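# Place the baking tin upright on the mat

## Task

Set the baking tin down so its open side points upward, resting completely within the mat, with no other object on the mat and nothing tipped over anywhere (compare the reference image named manual).

## Robot and tools

Robot: two arms, left_arm and right_arm, each ending in a hand with index, middle, ring and thumb (16 motors per hand). right_arm has a right hand; left_arm has its mirror-image left hand. Base positions in the scene frame: left_arm (+0.043, +0.344, +0.049) m, right_arm (+0.042, -0.253, +0.022) m, each turned slightly about z.

Scene frame: origin at table-top height, midway between the nominal arm bases; +x points out over the table, +z up, +y toward the left_arm side. Image left/right do not match arm names. Reported end_effector_position (m) and end_effector_quat_wxyz are in this frame.

Hand point axes (right hand): +z runs along the straightened fingers toward the tips, +x runs across the palm away from the thumb, +y points out of the palm face. On the left hand +x points toward the thumb instead. A rigid mast near the wrist on the palm side can collide with objects. Fingertips have rubber caps; the rest is hard plastic.

execute_actions(actions, cameras): actions is a list of actions, run in order. Each action is a table of up to 15 rows; each row is one control step of 1/30 s, and a shorter table repeats its final row until 15 steps pass, so one action lasts 0.5 s. Each row is a single list of 48 numbers, every one within [-1, 1], covering both arms even if only one moves: left_arm dx, dy, dz, rx, ry, rz; then 16 left-hand motor goals; left current_limit; left speed; then right_arm dx, dy, dz, rx, ry, rz; 16 right-hand motor goals; right current_limit; right speed.

Arm numbers are offsets, not poses: they shift the hand point from its Hand target as it stood when the action began, measured along that Hand target's own axes. Every row in an action is measured from that same start, not from the row before; a new action starts from the updated target, so repeating an offset keeps moving. Scale: 1.0 equals 0.6 m for dx, dy, dz and 180 degrees for rx, ry, rz, which together form one rotation vector. Commanded orientation is clipped to 40 degrees from the measured one per step. The hand often stops short of its target and sags lower, more when loaded; an all-zero action re-requests the target, and any leftover gap can be sent as a further offset. Tiny moves may not start. To stop pushing on something, command back past the current hand point.

Hand motor order in every row and in hand_goal, hand_measured, hand_current_ma, hand_state: index_mcp, index_abd, index_pip, index_dip, middle_mcp, middle_abd, middle_pip, middle_dip, ring_mcp, ring_abd, ring_pip, ring_dip, thumb_cmc, thumb_axl, thumb_mcp, thumb_ipl. These are absolute goal angles, scaled linearly between each hinge's stops. Moving toward -1 bends fingers toward the palm; straight values: _mcp +0.75, _abd +0.00, _pip +0.58, _dip +0.70, thumb_cmc +0.71 (toward -1 swings thumb in front of the palm), thumb_axl +0.68, thumb_mcp +0.23, thumb_ipl +0.17. A zero is a real goal; to keep a hand unchanged, resend its hand_goal, hand_current_limit and hand_speed. current_limit maps -1..+1 to 0..550 mA (floor 11 mA); low values may leave fingers too weak. speed sets goal travel at (speed + 1)/2 of 8.5 rad/s. Defaults: current_limit +0.4, speed -0.6; the last values sent persist. A finger grips only while its goal lies past the object surface.

cameras: list of names (cam_head_left, cam_head_right, cam_high, cam_left_wrist, cam_right_wrist) or ["all"]; [] gives none. If omitted, an empty actions list returns all cameras, otherwise none. An unknown name invalidates the call. Head and high images are 504x504, wrist images 672x504. Calibration (intrinsics and T_world_to_cam) is supplied; wrist camera poses follow their arm and may lag during motion.

zoom_image(camera, region): enlarges a region [x0, y0, x1, y1] in pixels (origin top-left, at most 504 by 504) of that camera's most recent image. show_instructions(): shows reference images, moves nothing. finished_scene(scene): ends the current scene (integer); irreversible, and the goal must hold with the robot released.

Results: per arm, end_effector_position, quaternion, Hand target (the next offsets' origin), joint positions, velocities ("within noise" when still), joint torques (include the arm's own weight; numbers 3 and 4 wrap at ±28 N m), step readings of the hand position during motion, and for each hand hand_goal, hand_measured, hand_current_ma, hand_state (moving, goal, blocked, overload), hand_current_limit, hand_speed. Reported positions may be a few centimetres off, especially at long reach.

Avoid: dropping the tin or releasing it while it moves, slamming or hard pushes against the table or heavy fixtures, letting anything fall off the table, and any contact or squeeze between the two hands. A hand motor drawing 495 mA or more for 5 s in total shuts off for 10 s. Holding loads, stretched poses or pushing toward unreachable targets heats motors; a MOTOR HOT line warns at 85 °C and at 100 °C the arm drops. Loose objects may occasionally get nudged by outside forces. Near the first joint's axis, small hand moves can swing the whole arm.

Each tool is called after "Emit:" as a command line: name --argument value for each argument, lists and objects as JSON in quotes; but a table of rows of numbers goes row by row, as --pt "numbers of a row", without its own name.

Reference images:

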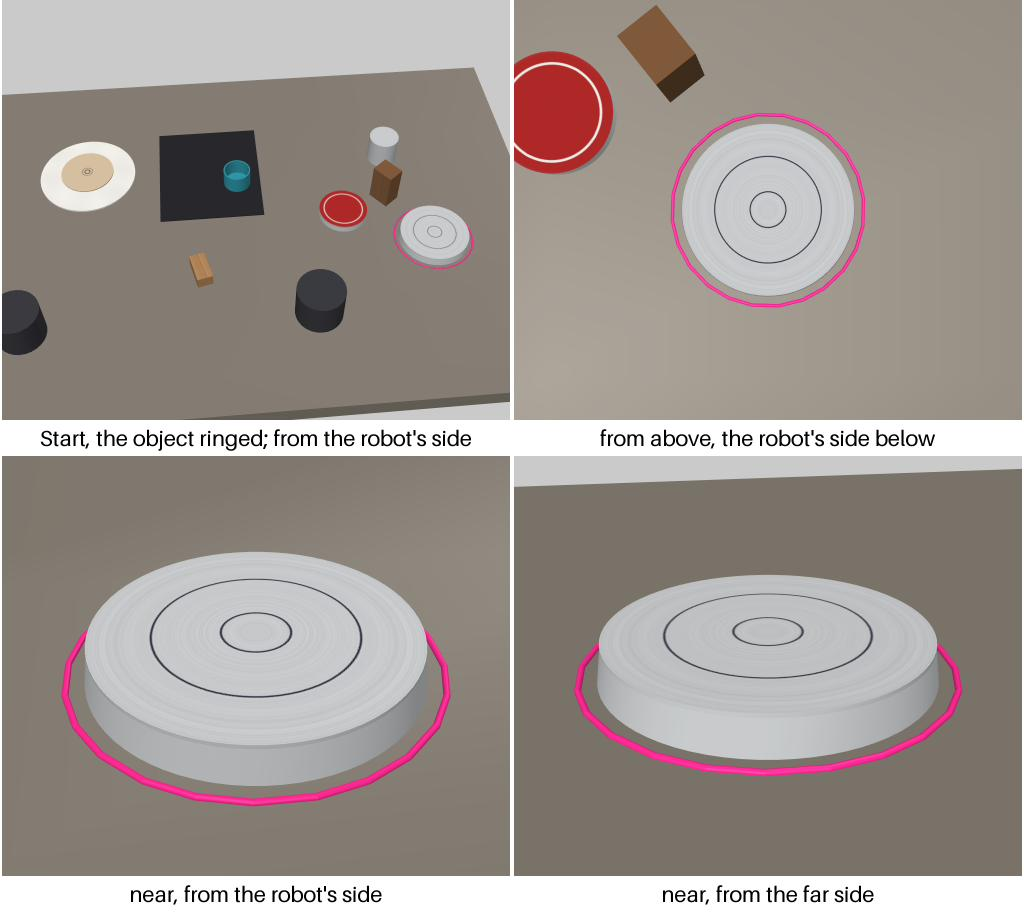

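## Session

Emit:
execute_actions --actions '[]'

Scene clock: 0.00 s.
left_arm: end_effector_position=(+0.3066, +0.1282, +0.2136) hand_goal=(+0.754, +0.000, +0.576, +0.696, +0.754, +0.000, +0.576, +0.696, +0.754, +0.000, +0.576, +0.696, +0.714, +0.678, +0.226, +0.168) hand_measured=(+0.754, +0.000, +0.576, +0.696, +0.754, +0.000, +0.576, +0.696, +0.754, +0.000, +0.576, +0.696, +0.714, +0.678, +0.226, +0.168) hand_current_ma=(+0, +0, +0, +0, +0, +0, +0, +0, +0, +0, +0, +0, +0, +0, +0, +0) hand_state=(goal, goal, goal, goal, goal, goal, goal, goal, goal, goal, goal, goal, goal, goal, goal, goal) hand_current_limit=0.40 hand_speed=-0.60 end_effector_quat_wxyz=(+0.561, +0.236, +0.791, -0.067) | right_arm: end_effector_position=(+0.5220, -0.1406, +0.3377) hand_goal=(+0.754, +0.000, +0.576, +0.696, +0.754, +0.000, +0.576, +0.696, +0.754, +0.000, +0.576, +0.696, +0.714, +0.678, +0.226, +0.168) hand_measured=(+0.754, +0.000, +0.576, +0.696, +0.754, +0.000, +0.576, +0.696, +0.754, +0.000, +0.576, +0.696, +0.714, +0.678, +0.226, +0.168) hand_current_ma=(+0, +0, +0, +0, +0, +0, +0, +0, +0, +0, +0, +0, +0, +0, +0, +0) hand_state=(goal, goal, goal, goal, goal, goal, goal, goal, goal, goal, goal, goal, goal, goal, goal, goal) hand_current_limit=0.40 hand_speed=-0.60 end_effector_quat_wxyz=(+0.166, +0.930, +0.258, +0.201)
Joint positions: left_arm=[-1.162 0.968 0.386 0.066 -0.749 -1.768] | right_arm=[0.593 1.445 1.426 -1.23 0.425 1.501]
Joint velocities: within noise
Joint torques (N m): no reading
Heat: left arm: hottest wrist pitch 35 °C; right arm: hottest shoulder 33 °C.
Hand target: left_arm +0.3094, +0.1204, +0.2249; +0.568, +0.229, +0.787, -0.077 | right_arm +0.5261, -0.1382, +0.3532; +0.161, +0.929, +0.253, +0.218

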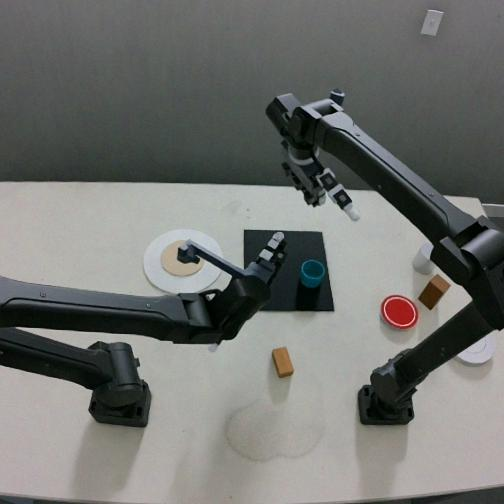

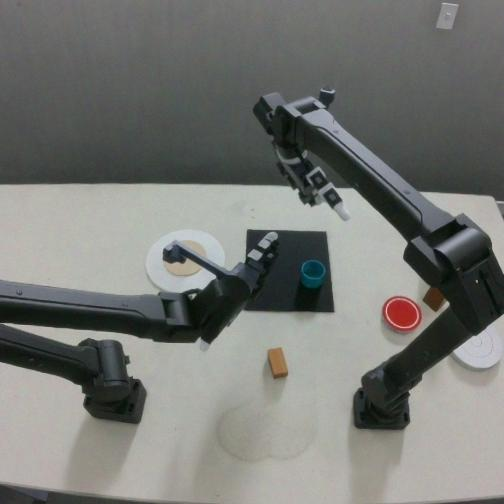

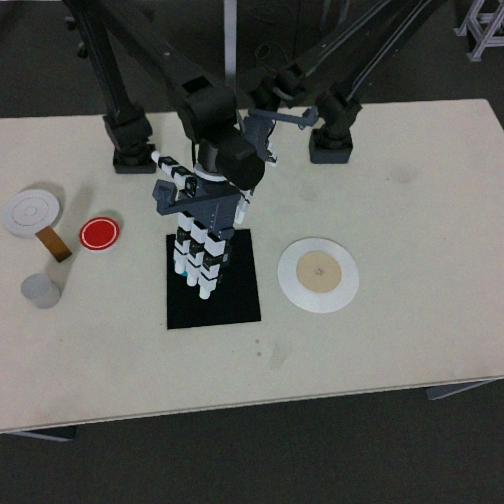

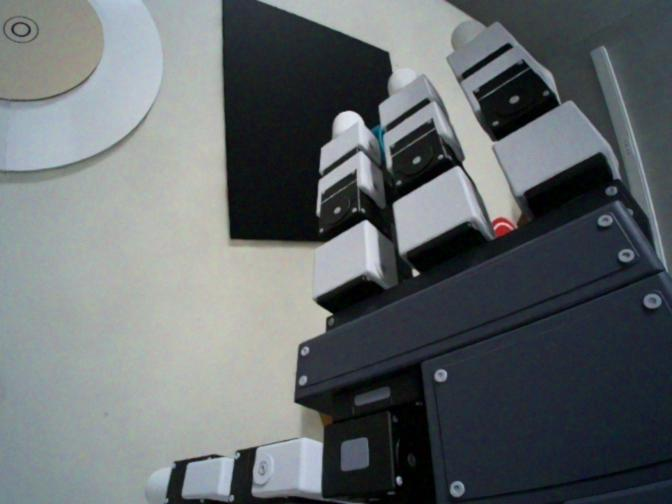

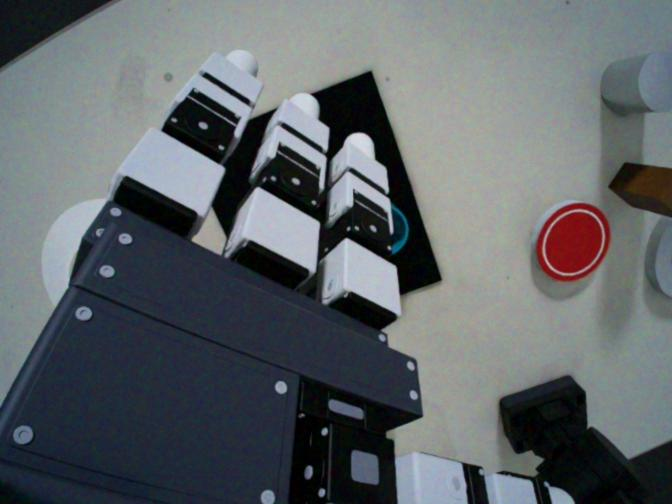

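Emit:
execute_actions --actions '[[[-0.093,0.11,-0.085,-0.078,-0.029,-0.211,0.754,0,0.576,0.696,0.754,0,0.576,0.696,0.754,0,0.576,0.696,0.714,0.678,0.226,0.168,0.4,-0.6,-0.265,0.138,-0.034,-0.025,0.086,0.2125,0.754,0,0.576,0.696,0.754,0,0.576,0.696,0.9,0,0.576,0.696,0.714,0.678,0.226,0.168,0.4,-0.6]],[[0,0,0,-0.078,-0.029,-0.211,0.754,0,0.576,0.696,0.754,0,0.576,0.696,0.754,0,0.576,0.696,0.714,0.678,0.226,0.168,0.4,-0.6,0,0,0,-0.025,0.086,0.2125,0.754,0,0.576,0.696,0.754,0,0.576,0.696,0.9,0,0.576,0.696,0.714,0.678,0.226,0.168,0.4,-0.6]]]'

Scene clock: 11.33 s.
left_arm: end_effector_position=(+0.3042, +0.1937, +0.2875) hand_goal=(+0.754, +0.000, +0.576, +0.696, +0.754, +0.000, +0.576, +0.696, +0.754, +0.000, +0.576, +0.696, +0.714, +0.678, +0.226, +0.168) hand_measured=(+0.750, +0.004, +0.576, +0.696, +0.748, +0.004, +0.576, +0.696, +0.750, +0.004, +0.576, +0.696, +0.710, +0.678, +0.226, +0.168) hand_current_ma=(-23, +17, +4, +0, -27, +15, +4, +0, -25, +15, +4, +0, -23, -4, -1, -2) hand_state=(goal, goal, goal, goal, goal, goal, goal, goal, goal, goal, goal, goal, goal, goal, goal, goal) hand_current_limit=0.40 hand_speed=-0.60 end_effector_quat_wxyz=(+0.695, -0.336, +0.601, -0.209) | right_arm: end_effector_position=(+0.4254, -0.2938, +0.3464) hand_goal=(+0.754, +0.000, +0.576, +0.696, +0.754, +0.000, +0.576, +0.696, +0.900, +0.000, +0.576, +0.696, +0.714, +0.678, +0.226, +0.168) hand_measured=(+0.754, +0.000, +0.576, +0.696, +0.754, +0.000, +0.576, +0.696, +0.898, +0.000, +0.576, +0.696, +0.714, +0.678, +0.224, +0.168) hand_current_ma=(+0, +4, +3, +0, +0, +3, +3, +0, -7, +3, +3, +0, +2, -4, -13, -2) hand_state=(goal, goal, goal, goal, goal, goal, goal, goal, goal, goal, goal, goal, goal, goal, goal, goal) hand_current_limit=0.40 hand_speed=-0.60 end_effector_quat_wxyz=(+0.024, +0.811, -0.225, +0.540)
Joint positions: left_arm=[-1.104 0.916 0.405 0.793 -1.382 -2.095] | right_arm=[0.327 0.894 0.897 -0.506 0.53 2.068]
Joint torques (N m): left_arm=[0.38 -3.84 13.31 2.13 0.22 -0.13] | right_arm=[2.08 -7.53 10.56 2.02 0.33 0.03]
Heat: left arm: hottest elbow 35 °C; right arm: hottest shoulder 33 °C.
Hand target: left_arm +0.3091, +0.1829, +0.3034; +0.500, -0.440, +0.704, -0.246 | right_arm +0.4257, -0.2882, +0.3531; -0.008, +0.784, -0.354, +0.510
Off the commanded pose: left_arm 0.020 m, 28 deg | right_arm 0.009 m, 16 deg.
joint sent to its limit (left arm) — joint 6 (wrist roll), lower limit. The joint targets are off in orientation, not in position.
joint sent to its limit (right arm) — joint 6 (wrist roll), upper limit. The joint targets are off in orientation, not in position.
Step readings (end_effector_position of left_arm | right_arm):
0: (+0.3066, +0.1282, +0.2136) | (+0.5220, -0.1406, +0.3377)
1: (+0.3065, +0.1292, +0.2140) | (+0.5217, -0.1411, +0.3375)
2: (+0.3066, +0.1339, +0.2162) | (+0.5198, -0.1453, +0.3347)
4: (+0.3072, +0.1514, +0.2274) | (+0.5055, -0.1646, +0.3229)
8: (+0.3100, +0.1836, +0.2661) | (+0.4601, -0.2384, +0.3168)
15: (+0.3082, +0.1901, +0.2932) | (+0.4231, -0.2871, +0.3614)
16: (+0.3081, +0.1905, +0.2922) | (+0.4220, -0.2868, +0.3648)
17: (+0.3079, +0.1934, +0.2921) | (+0.4227, -0.2862, +0.3656)
19: (+0.3075, +0.1960, +0.2953) | (+0.4269, -0.2844, +0.3618)
23: (+0.3057, +0.1990, +0.3025) | (+0.4279, -0.2871, +0.3497)
30: (+0.3048, +0.1951, +0.2910) | (+0.4246, -0.2943, +0.3468)

Emit:
execute_actions --actions '[[[0.121,-0.009,0.045,-0.015,0.093,0.17,0.754,0,0.576,0.696,0.754,0,0.576,0.696,0.754,0,0.576,0.696,0.714,0.678,0.226,0.168,0.4,-0.6,0.02,0.221,-0.048,0,0,0,0.754,0,0.576,0.696,0.754,0,0.576,0.696,0.9,0,0.576,0.696,0.714,0.678,0.226,0.168,0.4,-0.6]],[[0,0,0,-0.015,0.093,0.17,0.754,0,0.576,0.696,0.754,0,0.576,0.696,0.754,0,0.576,0.696,0.714,0.678,0.226,0.168,0.4,-0.6,0.02,0.221,-0.048,0,0,0,0.754,0,0.576,0.696,0.754,0,0.576,0.696,0.9,0,0.576,0.696,0.714,0.678,0.226,0.168,0.4,-0.6]],[[0,0,0,0,0,0,0.754,0,0.576,0.696,0.754,0,0.576,0.696,0.754,0,0.576,0.696,0.714,0.678,0.226,0.168,0.4,-0.6,0,0,0,0,0,0,0.754,0,0.576,0.696,0.754,0,0.576,0.696,0.9,0,0.576,0.696,0.714,0.678,0.226,0.168,0.4,-0.6]]]' --cameras '["cam_head_left","cam_high","cam_right_wrist"]'

Scene clock: 18.57 s.
left_arm: end_effector_position=(+0.3187, +0.1300, +0.2441) hand_goal=(+0.754, +0.000, +0.576, +0.696, +0.754, +0.000, +0.576, +0.696, +0.754, +0.000, +0.576, +0.696, +0.714, +0.678, +0.226, +0.168) hand_measured=(+0.750, +0.004, +0.576, +0.696, +0.750, +0.004, +0.576, +0.696, +0.750, +0.004, +0.576, +0.696, +0.710, +0.678, +0.224, +0.168) hand_current_ma=(-18, +17, +3, +0, -19, +15, +2, +0, -16, +15, +1, +0, -16, -4, -9, -2) hand_state=(goal, goal, goal, goal, goal, goal, goal, goal, goal, goal, goal, goal, goal, goal, goal, goal) hand_current_limit=0.40 hand_speed=-0.60 end_effector_quat_wxyz=(+0.325, +0.178, +0.927, -0.061) | right_arm: end_effector_position=(+0.2396, -0.4747, +0.2845) hand_goal=(+0.754, +0.000, +0.576, +0.696, +0.754, +0.000, +0.576, +0.696, +0.900, +0.000, +0.576, +0.696, +0.714, +0.678, +0.226, +0.168) hand_measured=(+0.748, +0.002, +0.576, +0.696, +0.748, +0.002, +0.576, +0.696, +0.892, +0.002, +0.576, +0.696, +0.712, +0.678, +0.224, +0.168) hand_current_ma=(-24, +9, +1, +0, -25, +8, +1, +0, -34, +8, +1, +0, -12, -4, -13, -2) hand_state=(goal, goal, goal, goal, goal, goal, goal, goal, goal, goal, goal, goal, goal, goal, goal, goal) hand_current_limit=0.40 hand_speed=-0.60 end_effector_quat_wxyz=(-0.017, +0.787, -0.359, +0.502)
Joint positions: left_arm=[-0.952 1.051 0.823 -0.775 -0.384 -2.096] | right_arm=[-0.743 0.492 0.674 -0.737 -0.345 1.825]
Joint torques (N m): left_arm=[1.49 -6.42 15.56 0.98 -0.37 -0.06] | right_arm=[-0.21 0.09 13.26 1.18 -0.34 -0.24]
Heat: left arm: hottest elbow 36 °C; right arm: hottest shoulder 33 °C.
Hand target: left_arm +0.3277, +0.1199, +0.2619; +0.321, +0.038, +0.946, -0.040 | right_arm +0.2400, -0.4806, +0.3007; -0.008, +0.784, -0.354, +0.510
Off the commanded pose: left_arm 0.022 m, 16 deg | right_arm 0.017 m, 1 deg.
joint sent to its limit (left arm) — joint 6 (wrist roll), lower limit. The joint targets are off in orientation, not in position.
Step readings (end_effector_position of left_arm | right_arm):
0: (+0.3042, +0.1937, +0.2875) | (+0.4254, -0.2937, +0.3464)
1: (+0.3045, +0.1932, +0.2873) | (+0.4250, -0.2938, +0.3455)
2: (+0.3061, +0.1900, +0.2857) | (+0.4232, -0.2957, +0.3422)
4: (+0.3101, +0.1755, +0.2800) | (+0.4092, -0.3079, +0.3291)
8: (+0.3153, +0.1420, +0.2547) | (+0.3594, -0.3557, +0.3124)
15: (+0.3180, +0.1308, +0.2375) | (+0.3315, -0.3801, +0.3172)
16: (+0.3185, +0.1293, +0.2378) | (+0.3306, -0.3807, +0.3154)
17: (+0.3191, +0.1275, +0.2376) | (+0.3296, -0.3820, +0.3120)
19: (+0.3191, +0.1252, +0.2373) | (+0.3160, -0.3975, +0.3018)
23: (+0.3154, +0.1278, +0.2369) | (+0.2642, -0.4406, +0.2906)
30: (+0.3150, +0.1305, +0.2409) | (+0.2411, -0.4666, +0.2921)
31: (+0.3158, +0.1304, +0.2428) | (+0.2406, -0.4686, +0.2908)
32: (+0.3166, +0.1300, +0.2442) | (+0.2402, -0.4700, +0.2896)
34: (+0.3182, +0.1287, +0.2465) | (+0.2397, -0.4722, +0.2869)
38: (+0.3199, +0.1280, +0.2465) | (+0.2398, -0.4739, +0.2842)
45: (+0.3185, +0.1303, +0.2422) | (+0.2397, -0.4744, +0.2843)
camera_calibration:
cam_right_wrist: T_world_to_cam=[[-0.501512, 0.00284972, -0.865146, 0.406421], [-0.381949, 0.896536, 0.224363, 0.408529], [0.776273, 0.442963, -0.448535, 0.27515], [0, 0, 0, 1]] pos_world=[0.146271, -0.4893, 0.383369]
Images, in order (width x height): cam_head_left 504x504, cam_high 504x504, cam_right_wrist 672x504.

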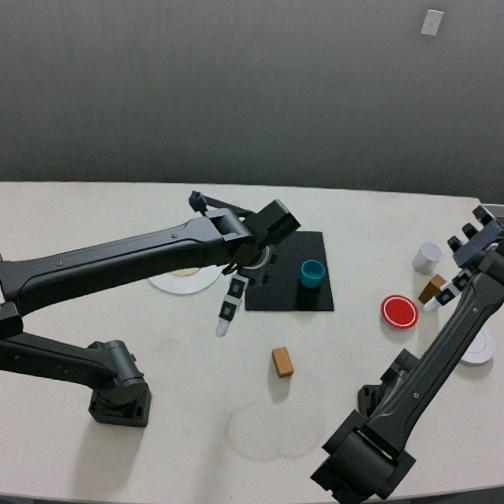

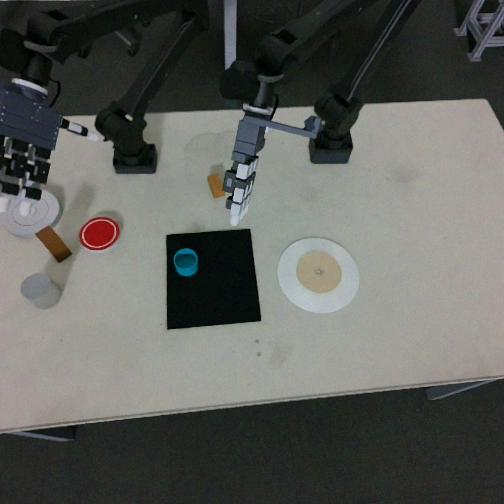

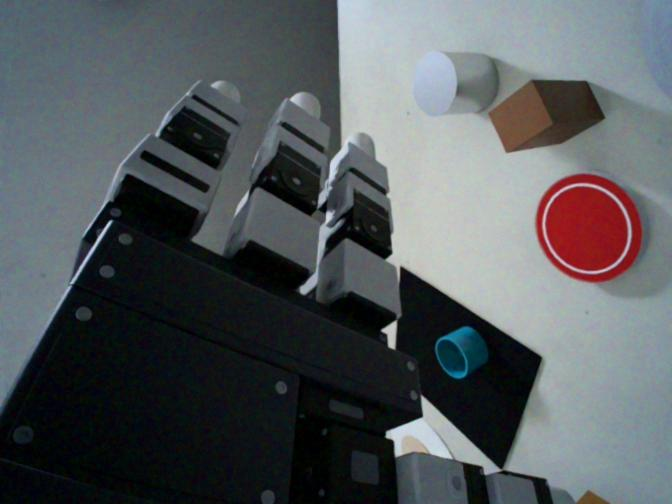

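Emit:
execute_actions --actions '[[[0.047,-0.085,0.1,0,0,0.08,0.754,0,0.576,0.696,0.754,0,0.576,0.696,0.754,0,0.576,0.696,0.714,0.678,0.226,0.168,0.4,-0.6,0.047,0.062,0.029,0.04,-0.017,0.164,0.754,0,0.109,0.333,0.754,0,0.109,0.333,0.9,0,0.576,0.696,-0.571,0.678,0.584,-0.211,0.4,-0.6]],[[0,0,0.112,0,0,0,0.754,0,0.576,0.696,0.754,0,0.576,0.696,0.754,0,0.576,0.696,0.714,0.678,0.226,0.168,0.4,-0.6,0,0,0,0.04,-0.017,0.164,0.754,0,0.109,0.333,0.754,0,0.109,0.333,0.9,0,0.576,0.696,-0.571,0.678,0.584,-0.211,0.4,-0.6]],[[0,0,0,0,0,0,0.754,0,0.576,0.696,0.754,0,0.576,0.696,0.754,0,0.576,0.696,0.714,0.678,0.226,0.168,0.4,-0.6,0,0,0,0,0,0,0.754,0,0.109,0.333,0.754,0,0.109,0.333,0.9,0,0.576,0.696,-0.571,0.678,0.584,-0.211,0.4,-0.6]]]' --cameras '["cam_head_left","cam_head_right","cam_high","cam_right_wrist"]'

Scene clock: 21.87 s.
left_arm: end_effector_position=(+0.3648, +0.0735, +0.1377) hand_goal=(+0.754, +0.000, +0.576, +0.696, +0.754, +0.000, +0.576, +0.696, +0.754, +0.000, +0.576, +0.696, +0.714, +0.678, +0.226, +0.168) hand_measured=(+0.750, +0.002, +0.574, +0.694, +0.754, +0.004, +0.576, +0.696, +0.754, +0.004, +0.576, +0.696, +0.714, +0.678, +0.224, +0.168) hand_current_ma=(-18, +6, -15, -10, -1, +15, +2, +0, +0, +15, +1, +0, -3, -4, -16, -2) hand_state=(goal, goal, goal, goal, goal, goal, goal, goal, goal, goal, goal, goal, goal, goal, goal, goal) hand_current_limit=0.40 hand_speed=-0.60 end_effector_quat_wxyz=(+0.311, +0.184, +0.932, +0.013) | right_arm: end_effector_position=(+0.2390, -0.5181, +0.2755) hand_goal=(+0.754, +0.000, +0.110, +0.334, +0.754, +0.000, +0.110, +0.334, +0.900, +0.000, +0.576, +0.696, -0.570, +0.678, +0.584, -0.210) hand_measured=(+0.746, +0.002, +0.110, +0.336, +0.746, +0.002, +0.110, +0.336, +0.890, +0.002, +0.576, +0.696, -0.568, +0.678, +0.578, -0.208) hand_current_ma=(-40, +9, +4, +12, -40, +8, +4, +13, -52, +8, -3, +0, +6, -4, -38, +9) hand_state=(goal, goal, goal, goal, goal, goal, goal, goal, goal, goal, goal, goal, goal, goal, goal, goal) hand_current_limit=0.40 hand_speed=-0.60 end_effector_quat_wxyz=(-0.418, +0.585, -0.580, +0.383)
Joint positions: left_arm=[-0.956 1.478 0.873 -0.524 -0.469 -2.096] | right_arm=[-1.297 1.054 0.97 -1.063 -1.168 2.068]
Joint torques (N m): left_arm=[1.26 -11.11 12.88 1.66 -0.61 -0.07] | right_arm=[-0.21 -7.71 14.53 0.1 -1.02 0.12]
Heat: left arm: hottest elbow 37 °C; right arm: hottest elbow 34 °C.
Hand target: left_arm +0.3772, +0.0578, +0.1467; +0.323, +0.156, +0.933, +0.000 | right_arm +0.2403, -0.5304, +0.3009; -0.369, +0.527, -0.628, +0.437
Off the commanded pose: left_arm 0.022 m, 4 deg | right_arm 0.028 m, 12 deg.
joint sent to its limit (left arm) — joint 6 (wrist roll), lower limit. The joint targets still meet the commanded pose.
joint sent to its limit (right arm) — joint 6 (wrist roll), upper limit. The joint targets are off in orientation, not in position.
Step readings (end_effector_position of left_arm | right_arm):
0: (+0.3186, +0.1300, +0.2440) | (+0.2396, -0.4747, +0.2845)
1: (+0.3189, +0.1302, +0.2436) | (+0.2401, -0.4744, +0.2840)
2: (+0.3199, +0.1300, +0.2427) | (+0.2428, -0.4726, +0.2824)
4: (+0.3245, +0.1217, +0.2364) | (+0.2433, -0.4781, +0.2786)
8: (+0.3248, +0.0956, +0.2006) | (+0.2322, -0.5125, +0.2746)
15: (+0.3235, +0.0892, +0.1755) | (+0.2368, -0.5225, +0.2662)
16: (+0.3244, +0.0878, +0.1768) | (+0.2383, -0.5201, +0.2671)
17: (+0.3268, +0.0857, +0.1764) | (+0.2414, -0.5137, +0.2694)
19: (+0.3358, +0.0783, +0.1724) | (+0.2461, -0.5043, +0.2786)
23: (+0.3563, +0.0726, +0.1529) | (+0.2411, -0.5229, +0.2919)
30: (+0.3639, +0.0744, +0.1374) | (+0.2381, -0.5234, +0.2738)
31: (+0.3643, +0.0739, +0.1376) | (+0.2383, -0.5221, +0.2740)
32: (+0.3644, +0.0736, +0.1376) | (+0.2384, -0.5210, +0.2742)
34: (+0.3648, +0.0735, +0.1377) | (+0.2388, -0.5198, +0.2752)
38: (+0.3648, +0.0735, +0.1377) | (+0.2389, -0.5186, +0.2754)
45: (+0.3648, +0.0735, +0.1377) | (+0.2390, -0.5181, +0.2755)
camera_calibration:
cam_right_wrist: T_world_to_cam=[[-0.21948, 0.808439, -0.546127, 0.660672], [-0.489435, 0.393002, 0.778462, 0.0613553], [0.843968, 0.438151, 0.309422, 0.0632862], [0, 0, 0, 1]] pos_world=[0.121622, -0.585955, 0.293466]
Images, in order (width x height): cam_head_left 504x504, cam_head_right 504x504, cam_high 504x504, cam_right_wrist 672x504.

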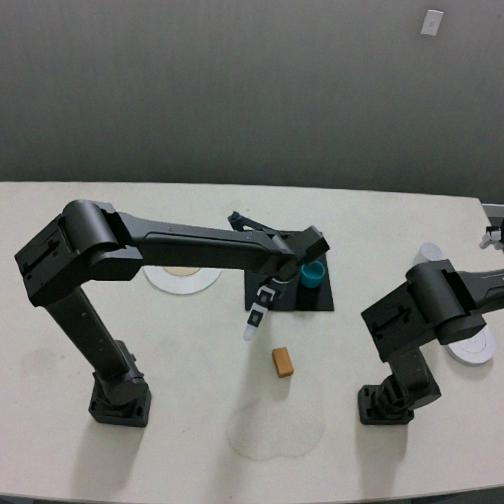

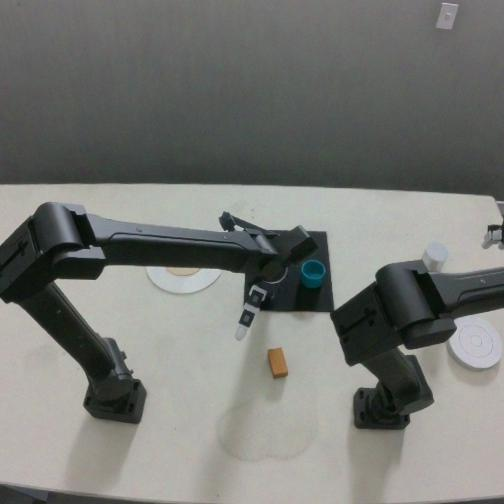

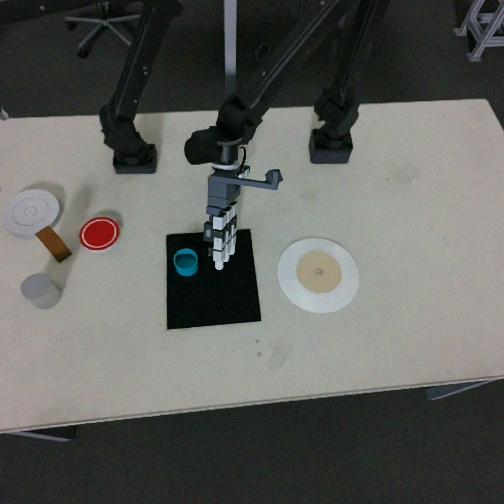

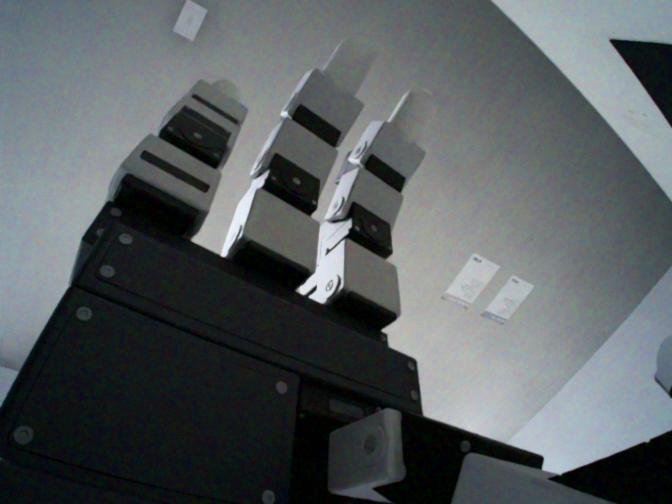

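Emit:
execute_actions --actions '[[[-0.0025,-0.05,0.021,0,0,0,0.754,0,0.576,0.696,0.754,0,0.576,0.696,0.754,0,0.576,0.696,0.714,0.678,0.226,0.168,0.4,-0.6,0.002,0.094,0.043,0,0,0,0.754,0,0.109,0.333,0.754,0,0.109,0.333,0.9,0,0.576,0.696,-0.571,0.678,0.584,-0.211,0.4,-0.6]],[[-0.0165,-0.054,0.0057,0,0,0,0.754,0,0.576,0.696,0.754,0,0.576,0.696,0.754,0,0.576,0.696,0.714,0.678,0.226,0.168,0.4,-0.6,0.002,0.094,0.043,0,0,0,0.754,0,0.109,0.333,0.754,0,0.109,0.333,0.9,0,0.576,0.696,-0.571,0.678,0.584,-0.211,0.4,-0.6]],[[-0.0165,-0.054,0.0057,0,0,0,0.754,0,0.576,0.696,0.754,0,0.576,0.696,0.754,0,0.576,0.696,0.714,0.678,0.226,0.168,0.4,-0.6,0.002,0.094,0.043,-0.0055,-0.065,-0.013,0.754,0,0.109,0.333,0.754,0,0.109,0.333,0.9,0,0.576,0.696,-0.571,0.678,0.584,-0.211,0.4,-0.6]],[[-0.0165,-0.054,0.0057,0,0,0,0.754,0,0.576,0.696,0.754,0,0.576,0.696,0.754,0,0.576,0.696,0.714,0.678,0.226,0.168,0.4,-0.6,0,0,0,0,0,0,0.754,0,0.109,0.333,0.754,0,0.109,0.333,0.9,0,0.576,0.696,-0.571,0.678,0.584,-0.211,0.4,-0.6]],[[-0.0165,-0.054,0.0057,0,0,0,0.754,0,0.576,0.696,0.754,0,0.576,0.696,0.754,0,0.576,0.696,0.714,0.678,0.226,0.168,0.4,-0.6,0,0,0,0,0,0,0.754,0,0.109,0.333,0.754,0,0.109,0.333,0.9,0,0.576,0.696,-0.571,0.678,0.584,-0.211,0.4,-0.6]]]' --cameras '["cam_head_left","cam_head_right","cam_high"]'

Emit:
zoom_image --camera "cam_head_right" --region '[404, 260, 504, 400]'

Emit:
zoom_image --camera "cam_high" --region '[0, 140, 140, 280]'

Scene clock: 26.30 s.
left_arm: end_effector_position=(+0.3782, -0.0890, +0.1350) hand_goal=(+0.754, +0.000, +0.576, +0.696, +0.754, +0.000, +0.576, +0.696, +0.754, +0.000, +0.576, +0.696, +0.714, +0.678, +0.226, +0.168) hand_measured=(+0.708, -0.006, +0.550, +0.680, +0.752, +0.004, +0.574, +0.696, +0.754, +0.004, +0.576, +0.696, +0.714, +0.678, +0.224, +0.168) hand_current_ma=(-250, -25, -134, -77, -15, +16, -13, -2, +0, +15, +1, +0, -3, -4, -16, -2) hand_state=(blocked, goal, blocked, goal, goal, goal, goal, goal, goal, goal, goal, goal, goal, goal, goal, goal) hand_current_limit=0.40 hand_speed=-0.60 end_effector_quat_wxyz=(+0.343, +0.239, +0.909, -0.008) | right_arm: end_effector_position=(+0.2478, -0.5330, +0.1111) hand_goal=(+0.754, +0.000, +0.110, +0.334, +0.754, +0.000, +0.110, +0.334, +0.900, +0.000, +0.576, +0.696, -0.570, +0.678, +0.584, -0.210) hand_measured=(+0.746, +0.002, +0.110, +0.336, +0.746, +0.002, +0.110, +0.336, +0.890, +0.002, +0.576, +0.696, -0.570, +0.678, +0.578, -0.208) hand_current_ma=(-40, +9, +4, +12, -40, +8, +4, +13, -52, +8, -3, +0, +4, -4, -36, +9) hand_state=(goal, goal, goal, goal, goal, goal, goal, goal, goal, goal, goal, goal, goal, goal, goal, goal) hand_current_limit=0.40 hand_speed=-0.60 end_effector_quat_wxyz=(-0.421, +0.589, -0.579, +0.375)
Joint positions: left_arm=[-1.106 1.784 1.232 -0.532 -0.525 -2.096] | right_arm=[-1.278 1.281 0.683 -0.555 -1.162 2.07]
Joint torques (N m): left_arm=[-0.09 -15.15 13.29 0.75 -0.38 -0.07] | right_arm=[2.02 -9.47 8.79 0.83 -0.99 0.1]
Heat: left arm: hottest elbow 37 °C; right arm: hottest elbow 35 °C.
Hand target: left_arm +0.3770, -0.1087, +0.1346; +0.323, +0.156, +0.933, +0.000 | right_arm +0.2539, -0.5358, +0.1154; -0.418, +0.585, -0.580, +0.383
Off the commanded pose: left_arm 0.020 m, 10 deg | right_arm 0.008 m, 1 deg.
joint sent to its limit (left arm) — joint 6 (wrist roll), lower limit. The joint targets are off in orientation, not in position.
joint sent to its limit (right arm) — joint 6 (wrist roll), upper limit. The joint targets still meet the commanded pose.
Step readings (end_effector_position of left_arm | right_arm):
0: (+0.3648, +0.0735, +0.1377) | (+0.2390, -0.5180, +0.2755)
1: (+0.3650, +0.0733, +0.1377) | (+0.2390, -0.5181, +0.2755)
2: (+0.3654, +0.0726, +0.1373) | (+0.2394, -0.5196, +0.2756)
4: (+0.3674, +0.0685, +0.1359) | (+0.2407, -0.5255, +0.2720)
8: (+0.3693, +0.0572, +0.1344) | (+0.2404, -0.5275, +0.2530)
15: (+0.3700, +0.0532, +0.1335) | (+0.2407, -0.5299, +0.2370)
16: (+0.3701, +0.0528, +0.1336) | (+0.2408, -0.5304, +0.2367)
17: (+0.3697, +0.0509, +0.1337) | (+0.2412, -0.5321, +0.2344)
19: (+0.3706, +0.0444, +0.1340) | (+0.2416, -0.5342, +0.2234)
23: (+0.3725, +0.0255, +0.1333) | (+0.2402, -0.5282, +0.1903)
30: (+0.3729, +0.0183, +0.1335) | (+0.2426, -0.5318, +0.1735)
31: (+0.3731, +0.0181, +0.1336) | (+0.2429, -0.5325, +0.1735)
32: (+0.3733, +0.0168, +0.1338) | (+0.2435, -0.5340, +0.1718)
34: (+0.3744, +0.0099, +0.1339) | (+0.2450, -0.5368, +0.1632)
38: (+0.3755, -0.0089, +0.1335) | (+0.2448, -0.5320, +0.1318)
45: (+0.3753, -0.0168, +0.1336) | (+0.2470, -0.5316, +0.1109)
46: (+0.3755, -0.0171, +0.1337) | (+0.2473, -0.5320, +0.1110)
47: (+0.3757, -0.0183, +0.1339) | (+0.2474, -0.5324, +0.1110)
49: (+0.3769, -0.0248, +0.1342) | (+0.2476, -0.5327, +0.1110)
53: (+0.3780, -0.0448, +0.1340) | (+0.2476, -0.5330, +0.1111)
60: (+0.3765, -0.0547, +0.1338) | (+0.2478, -0.5330, +0.1111)
61: (+0.3767, -0.0549, +0.1341) | (+0.2478, -0.5330, +0.1111)
62: (+0.3769, -0.0559, +0.1345) | (+0.2478, -0.5330, +0.1111)
64: (+0.3780, -0.0619, +0.1348) | (+0.2478, -0.5330, +0.1111)
68: (+0.3793, -0.0802, +0.1345) | (+0.2478, -0.5330, +0.1111)
75: (+0.3780, -0.0888, +0.1347) | (+0.2478, -0.5330, +0.1111)
Images, in order (width x height): cam_head_left 504x504, cam_head_right 504x504, cam_high 504x504.

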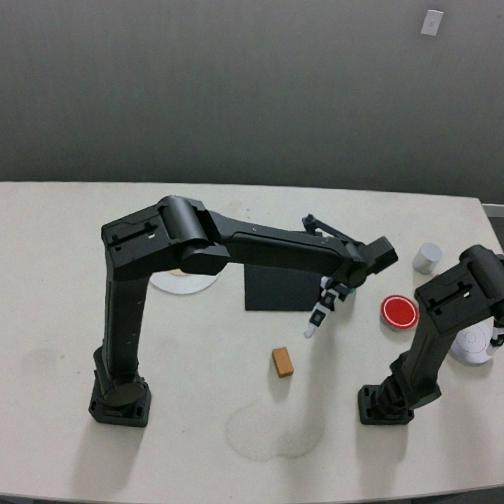

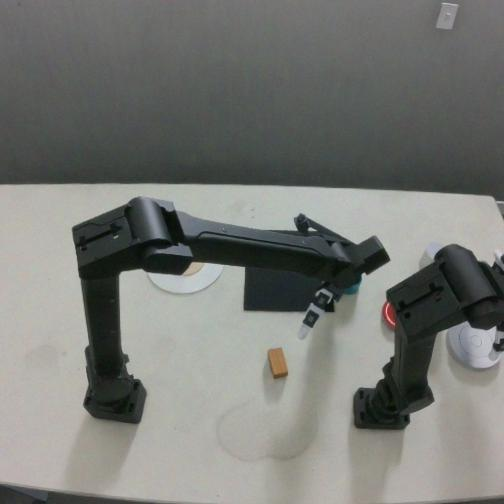

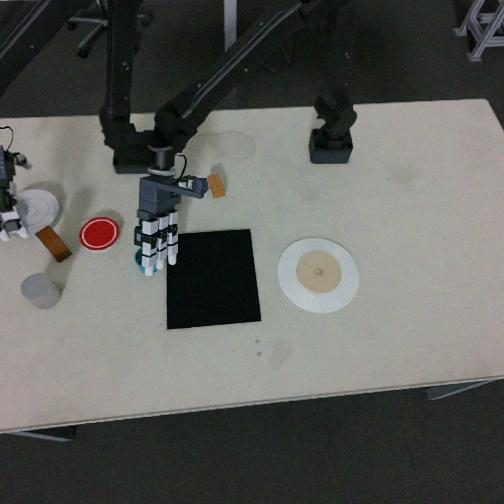

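Scaled by 3.600 from the camera's 504x504 image, which has a finer 720x720 frame.

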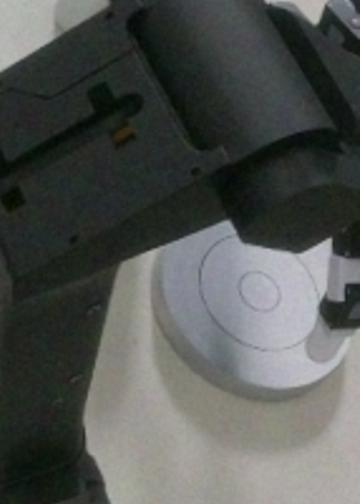

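Scaled by 3.600 from the camera's 504x504 image, which has a finer 720x720 frame.

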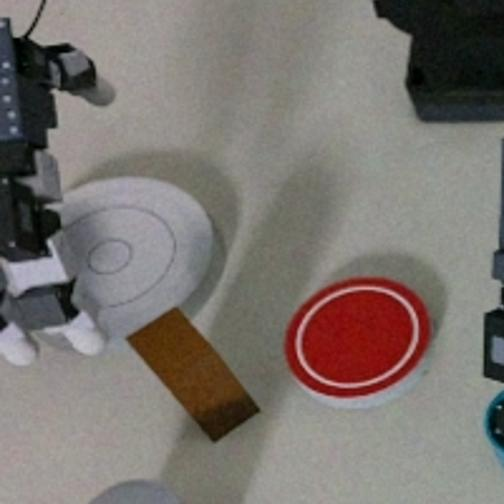

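Emit:
execute_actions --actions '[[[-0.052,0.175,-0.148,0,0,0,0.754,0,0.576,0.696,0.754,0,0.576,0.696,0.754,0,0.576,0.696,0.714,0.678,0.226,0.168,0.4,-0.6,0.0267,0.11,0.018,0,0,0,0.754,0,0.109,0.333,0.754,0,0.109,0.333,0.9,0,0.576,0.696,-0.571,0.678,0.584,-0.211,0.4,-0.6]],[[0,0,0,0,0,0,0.754,0,0.576,0.696,0.754,0,0.576,0.696,0.754,0,0.576,0.696,0.714,0.678,0.226,0.168,0.4,-0.6,0,0,0,0,0,0,0.754,0,0.109,0.333,0.754,0,0.109,0.333,0.9,0,0.576,0.696,-0.571,0.678,0.584,-0.211,0.4,-0.6]]]' --cameras '["cam_head_left","cam_head_right","cam_high"]'

Emit:
zoom_image --camera "cam_head_right" --region '[404, 260, 504, 400]'

Emit:
zoom_image --camera "cam_high" --region '[0, 140, 140, 280]'

Scene clock: 28.93 s.
left_arm: end_effector_position=(+0.3757, -0.0049, +0.2339) hand_goal=(+0.754, +0.000, +0.576, +0.696, +0.754, +0.000, +0.576, +0.696, +0.754, +0.000, +0.576, +0.696, +0.714, +0.678, +0.226, +0.168) hand_measured=(+0.752, +0.000, +0.574, +0.694, +0.754, +0.004, +0.574, +0.696, +0.754, +0.004, +0.576, +0.696, +0.716, +0.678, +0.224, +0.168) hand_current_ma=(-11, +2, -12, -13, +3, +16, -10, -2, +5, +15, +1, +0, +5, -4, -19, -2) hand_state=(goal, goal, goal, goal, goal, goal, goal, goal, goal, goal, goal, goal, goal, goal, goal, goal) hand_current_limit=0.40 hand_speed=-0.60 end_effector_quat_wxyz=(+0.334, +0.208, +0.919, -0.009) | right_arm: end_effector_position=(+0.2416, -0.5413, +0.0469) hand_goal=(+0.754, +0.000, +0.110, +0.334, +0.754, +0.000, +0.110, +0.334, +0.900, +0.000, +0.576, +0.696, -0.570, +0.678, +0.584, -0.210) hand_measured=(+0.746, +0.002, +0.110, +0.336, +0.746, +0.002, +0.110, +0.336, +0.890, +0.002, +0.576, +0.696, -0.570, +0.678, +0.578, -0.208) hand_current_ma=(-40, +9, +4, +12, -40, +8, +4, +13, -52, +8, -3, +0, +3, -4, -36, +9) hand_state=(goal, goal, goal, goal, goal, goal, goal, goal, goal, goal, goal, goal, goal, goal, goal, goal) hand_current_limit=0.40 hand_speed=-0.60 end_effector_quat_wxyz=(-0.424, +0.581, -0.586, +0.372)
Joint positions: left_arm=[-1.03 1.498 1.166 -0.746 -0.492 -2.096] | right_arm=[-1.304 1.455 0.632 -0.374 -1.171 2.042]
Joint torques (N m): left_arm=[0.26 -12.51 12.05 0.77 -0.5 -0.04] | right_arm=[0.26 -10.81 7.17 0.75 -1.01 -0.15]
Heat: left arm: hottest elbow 38 °C; right arm: hottest elbow 35 °C.
Hand target: left_arm +0.3771, -0.0090, +0.2343; +0.323, +0.156, +0.933, +0.000 | right_arm +0.2408, -0.5498, +0.0492; -0.418, +0.585, -0.580, +0.383
Off the commanded pose: left_arm 0.004 m, 6 deg | right_arm 0.009 m, 2 deg.
joint sent to its limit (left arm) — joint 6 (wrist roll), lower limit. The joint targets are off in orientation, not in position.
Step readings (end_effector_position of left_arm | right_arm):
0: (+0.3782, -0.0890, +0.1348) | (+0.2478, -0.5330, +0.1111)
1: (+0.3780, -0.0886, +0.1349) | (+0.2479, -0.5332, +0.1111)
2: (+0.3775, -0.0862, +0.1374) | (+0.2484, -0.5342, +0.1095)
4: (+0.3751, -0.0728, +0.1454) | (+0.2491, -0.5384, +0.1021)
8: (+0.3716, -0.0318, +0.1865) | (+0.2434, -0.5378, +0.0689)
15: (+0.3777, -0.0065, +0.2402) | (+0.2409, -0.5381, +0.0466)
16: (+0.3773, -0.0061, +0.2399) | (+0.2410, -0.5388, +0.0467)
17: (+0.3768, -0.0059, +0.2391) | (+0.2412, -0.5396, +0.0467)
19: (+0.3762, -0.0052, +0.2362) | (+0.2413, -0.5402, +0.0468)
23: (+0.3758, -0.0050, +0.2340) | (+0.2415, -0.5410, +0.0469)
30: (+0.3757, -0.0049, +0.2339) | (+0.2416, -0.5413, +0.0469)
Images, in order (width x height): cam_head_left 504x504, cam_head_right 504x504, cam_high 504x504.

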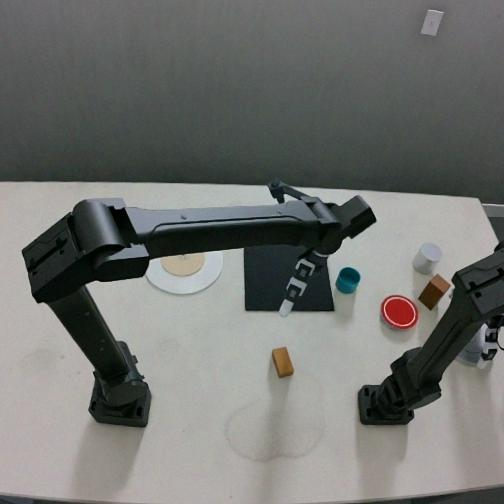

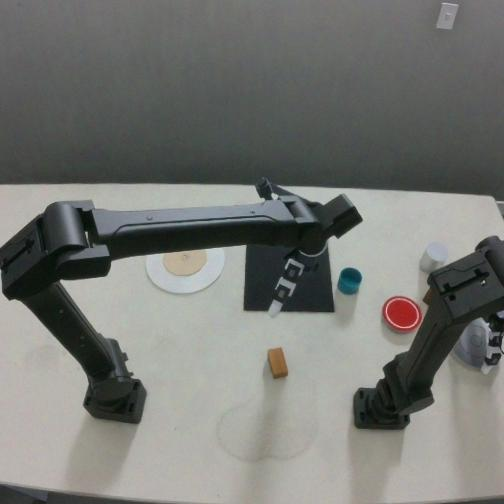

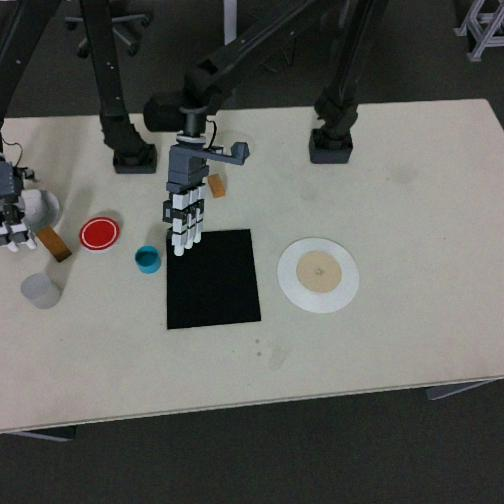

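Scaled by 3.600 from the camera's 504x504 image, which has a finer 720x720 frame.

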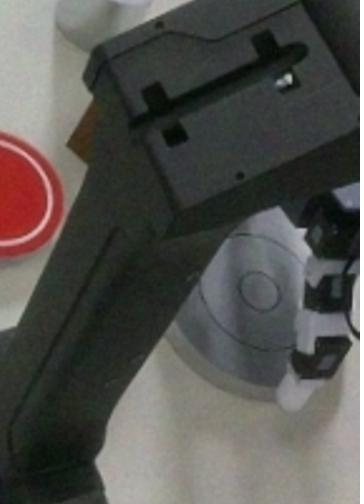

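Scaled by 3.600 from the camera's 504x504 image, which has a finer 720x720 frame.

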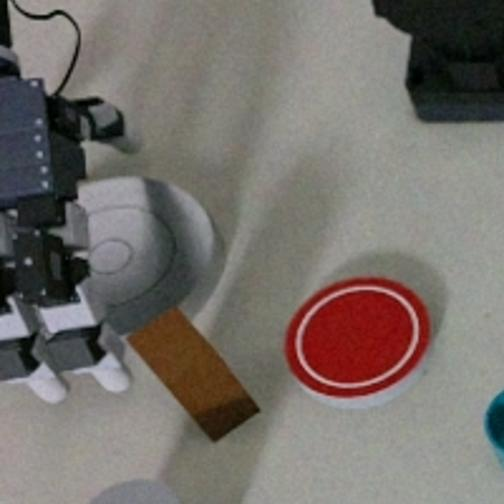

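Emit:
execute_actions --actions '[[[0,0,0,0,0,0,0.754,0,0.576,0.696,0.754,0,0.576,0.696,0.754,0,0.576,0.696,0.714,0.678,0.226,0.168,0.4,-0.6,0.0035,0.0255,-0.0065,0.0016,0.0415,0.0159,0.754,0,0.109,0.333,0.754,0,0.109,0.333,0.9,0,0.576,0.696,-0.571,0.678,0.584,-0.211,0.4,-0.6]],[[0,0,0,0,0,0,0.754,0,0.576,0.696,0.754,0,0.576,0.696,0.754,0,0.576,0.696,0.714,0.678,0.226,0.168,0.4,-0.6,0,0,0,0,0,0,0.754,0,0.109,0.333,0.754,0,0.109,0.333,0.9,0,0.576,0.696,-0.571,0.678,0.584,-0.211,0.4,-0.6]]]' --cameras '["cam_head_right","cam_high"]'

Emit:
zoom_image --camera "cam_high" --region '[0, 140, 140, 280]'

Emit:
zoom_image --camera "cam_head_right" --region '[404, 260, 504, 400]'

Scene clock: 31.27 s.
left_arm: end_effector_position=(+0.3757, -0.0049, +0.2339) hand_goal=(+0.754, +0.000, +0.576, +0.696, +0.754, +0.000, +0.576, +0.696, +0.754, +0.000, +0.576, +0.696, +0.714, +0.678, +0.226, +0.168) hand_measured=(+0.752, +0.000, +0.574, +0.694, +0.754, +0.004, +0.574, +0.696, +0.754, +0.004, +0.576, +0.696, +0.716, +0.678, +0.224, +0.168) hand_current_ma=(-11, +2, -12, -13, +3, +16, -10, -2, +5, +15, +1, +0, +5, -4, -19, -2) hand_state=(goal, goal, goal, goal, goal, goal, goal, goal, goal, goal, goal, goal, goal, goal, goal, goal) hand_current_limit=0.40 hand_speed=-0.60 end_effector_quat_wxyz=(+0.334, +0.208, +0.919, -0.009) | right_arm: end_effector_position=(+0.2338, -0.5506, +0.0394) hand_goal=(+0.754, +0.000, +0.110, +0.334, +0.754, +0.000, +0.110, +0.334, +0.900, +0.000, +0.576, +0.696, -0.570, +0.678, +0.584, -0.210) hand_measured=(+0.746, +0.002, +0.110, +0.336, +0.746, +0.002, +0.110, +0.336, +0.890, +0.002, +0.576, +0.696, -0.570, +0.678, +0.578, -0.208) hand_current_ma=(-40, +9, +4, +12, -40, +8, +4, +13, -52, +8, -3, +0, +3, -4, -36, +9) hand_state=(goal, goal, goal, goal, goal, goal, goal, goal, goal, goal, goal, goal, goal, goal, goal, goal) hand_current_limit=0.40 hand_speed=-0.60 end_effector_quat_wxyz=(-0.406, +0.577, -0.589, +0.394)
Joint positions: left_arm=[-1.03 1.498 1.166 -0.746 -0.492 -2.096] | right_arm=[-1.332 1.459 0.602 -0.275 -1.163 2.068]
Joint torques (N m): left_arm=[0.79 -13.16 11.89 0.84 -0.47 -0.1] | right_arm=[0.03 -9.82 6.19 0.85 -0.83 0.13]
Heat: left arm: hottest elbow 38 °C; right arm: hottest elbow 35 °C.
Hand target: left_arm +0.3771, -0.0090, +0.2343; +0.323, +0.156, +0.933, +0.000 | right_arm +0.2318, -0.5518, +0.0363; -0.390, +0.543, -0.620, +0.411
Off the commanded pose: left_arm 0.004 m, 6 deg | right_arm 0.004 m, 6 deg.
joint sent to its limit (left arm) — joint 6 (wrist roll), lower limit. The joint targets are off in orientation, not in position.
joint sent to its limit (right arm) — joint 6 (wrist roll), upper limit. The joint targets are off in orientation, not in position.
Step readings (end_effector_position of left_arm | right_arm):
0: (+0.3757, -0.0049, +0.2339) | (+0.2416, -0.5413, +0.0469)
1: (+0.3757, -0.0049, +0.2339) | (+0.2416, -0.5416, +0.0469)
2: (+0.3757, -0.0049, +0.2339) | (+0.2416, -0.5430, +0.0467)
4: (+0.3757, -0.0049, +0.2339) | (+0.2406, -0.5468, +0.0454)
8: (+0.3757, -0.0049, +0.2339) | (+0.2356, -0.5496, +0.0416)
15: (+0.3757, -0.0049, +0.2339) | (+0.2337, -0.5503, +0.0393)
16: (+0.3757, -0.0049, +0.2339) | (+0.2338, -0.5504, +0.0394)
17: (+0.3757, -0.0049, +0.2339) | (+0.2338, -0.5505, +0.0394)
19: (+0.3757, -0.0049, +0.2339) | (+0.2338, -0.5506, +0.0394)
23: (+0.3757, -0.0049, +0.2339) | (+0.2339, -0.5506, +0.0395)
30: (+0.3757, -0.0049, +0.2339) | (+0.2338, -0.5506, +0.0394)
Images, in order (width x height): cam_head_right 504x504, cam_high 504x504.

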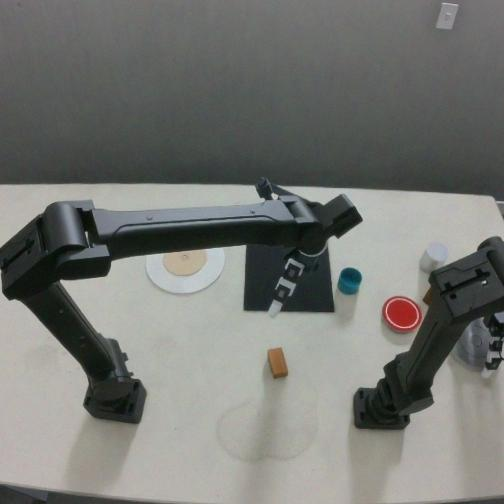

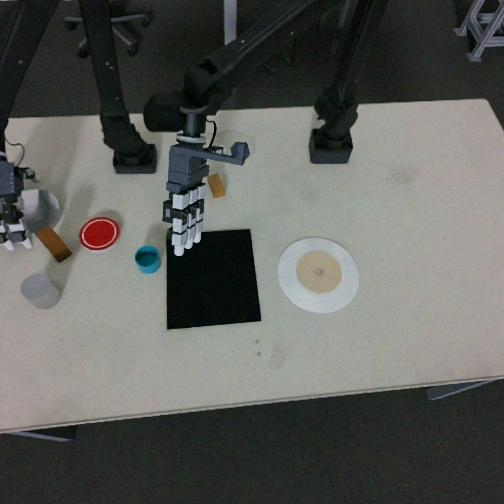

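Scaled by 3.600 from the camera's 504x504 image, which has a finer 720x720 frame.

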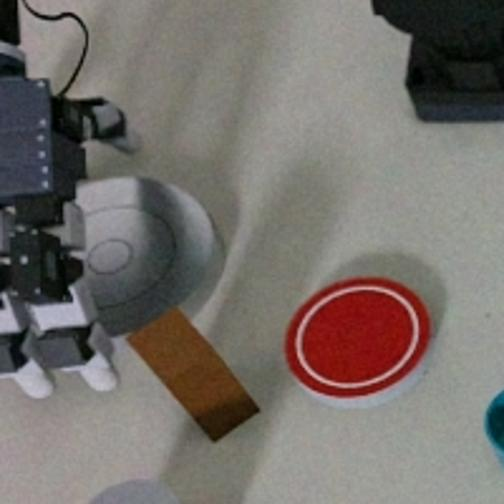

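Scaled by 3.600 from the camera's 504x504 image, which has a finer 720x720 frame.

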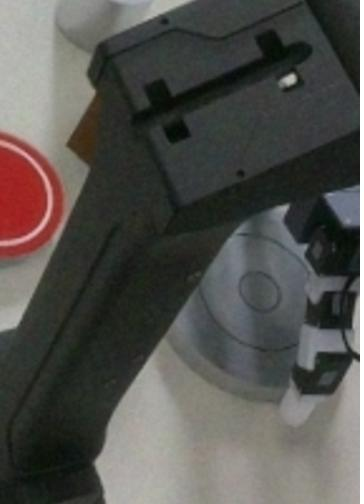

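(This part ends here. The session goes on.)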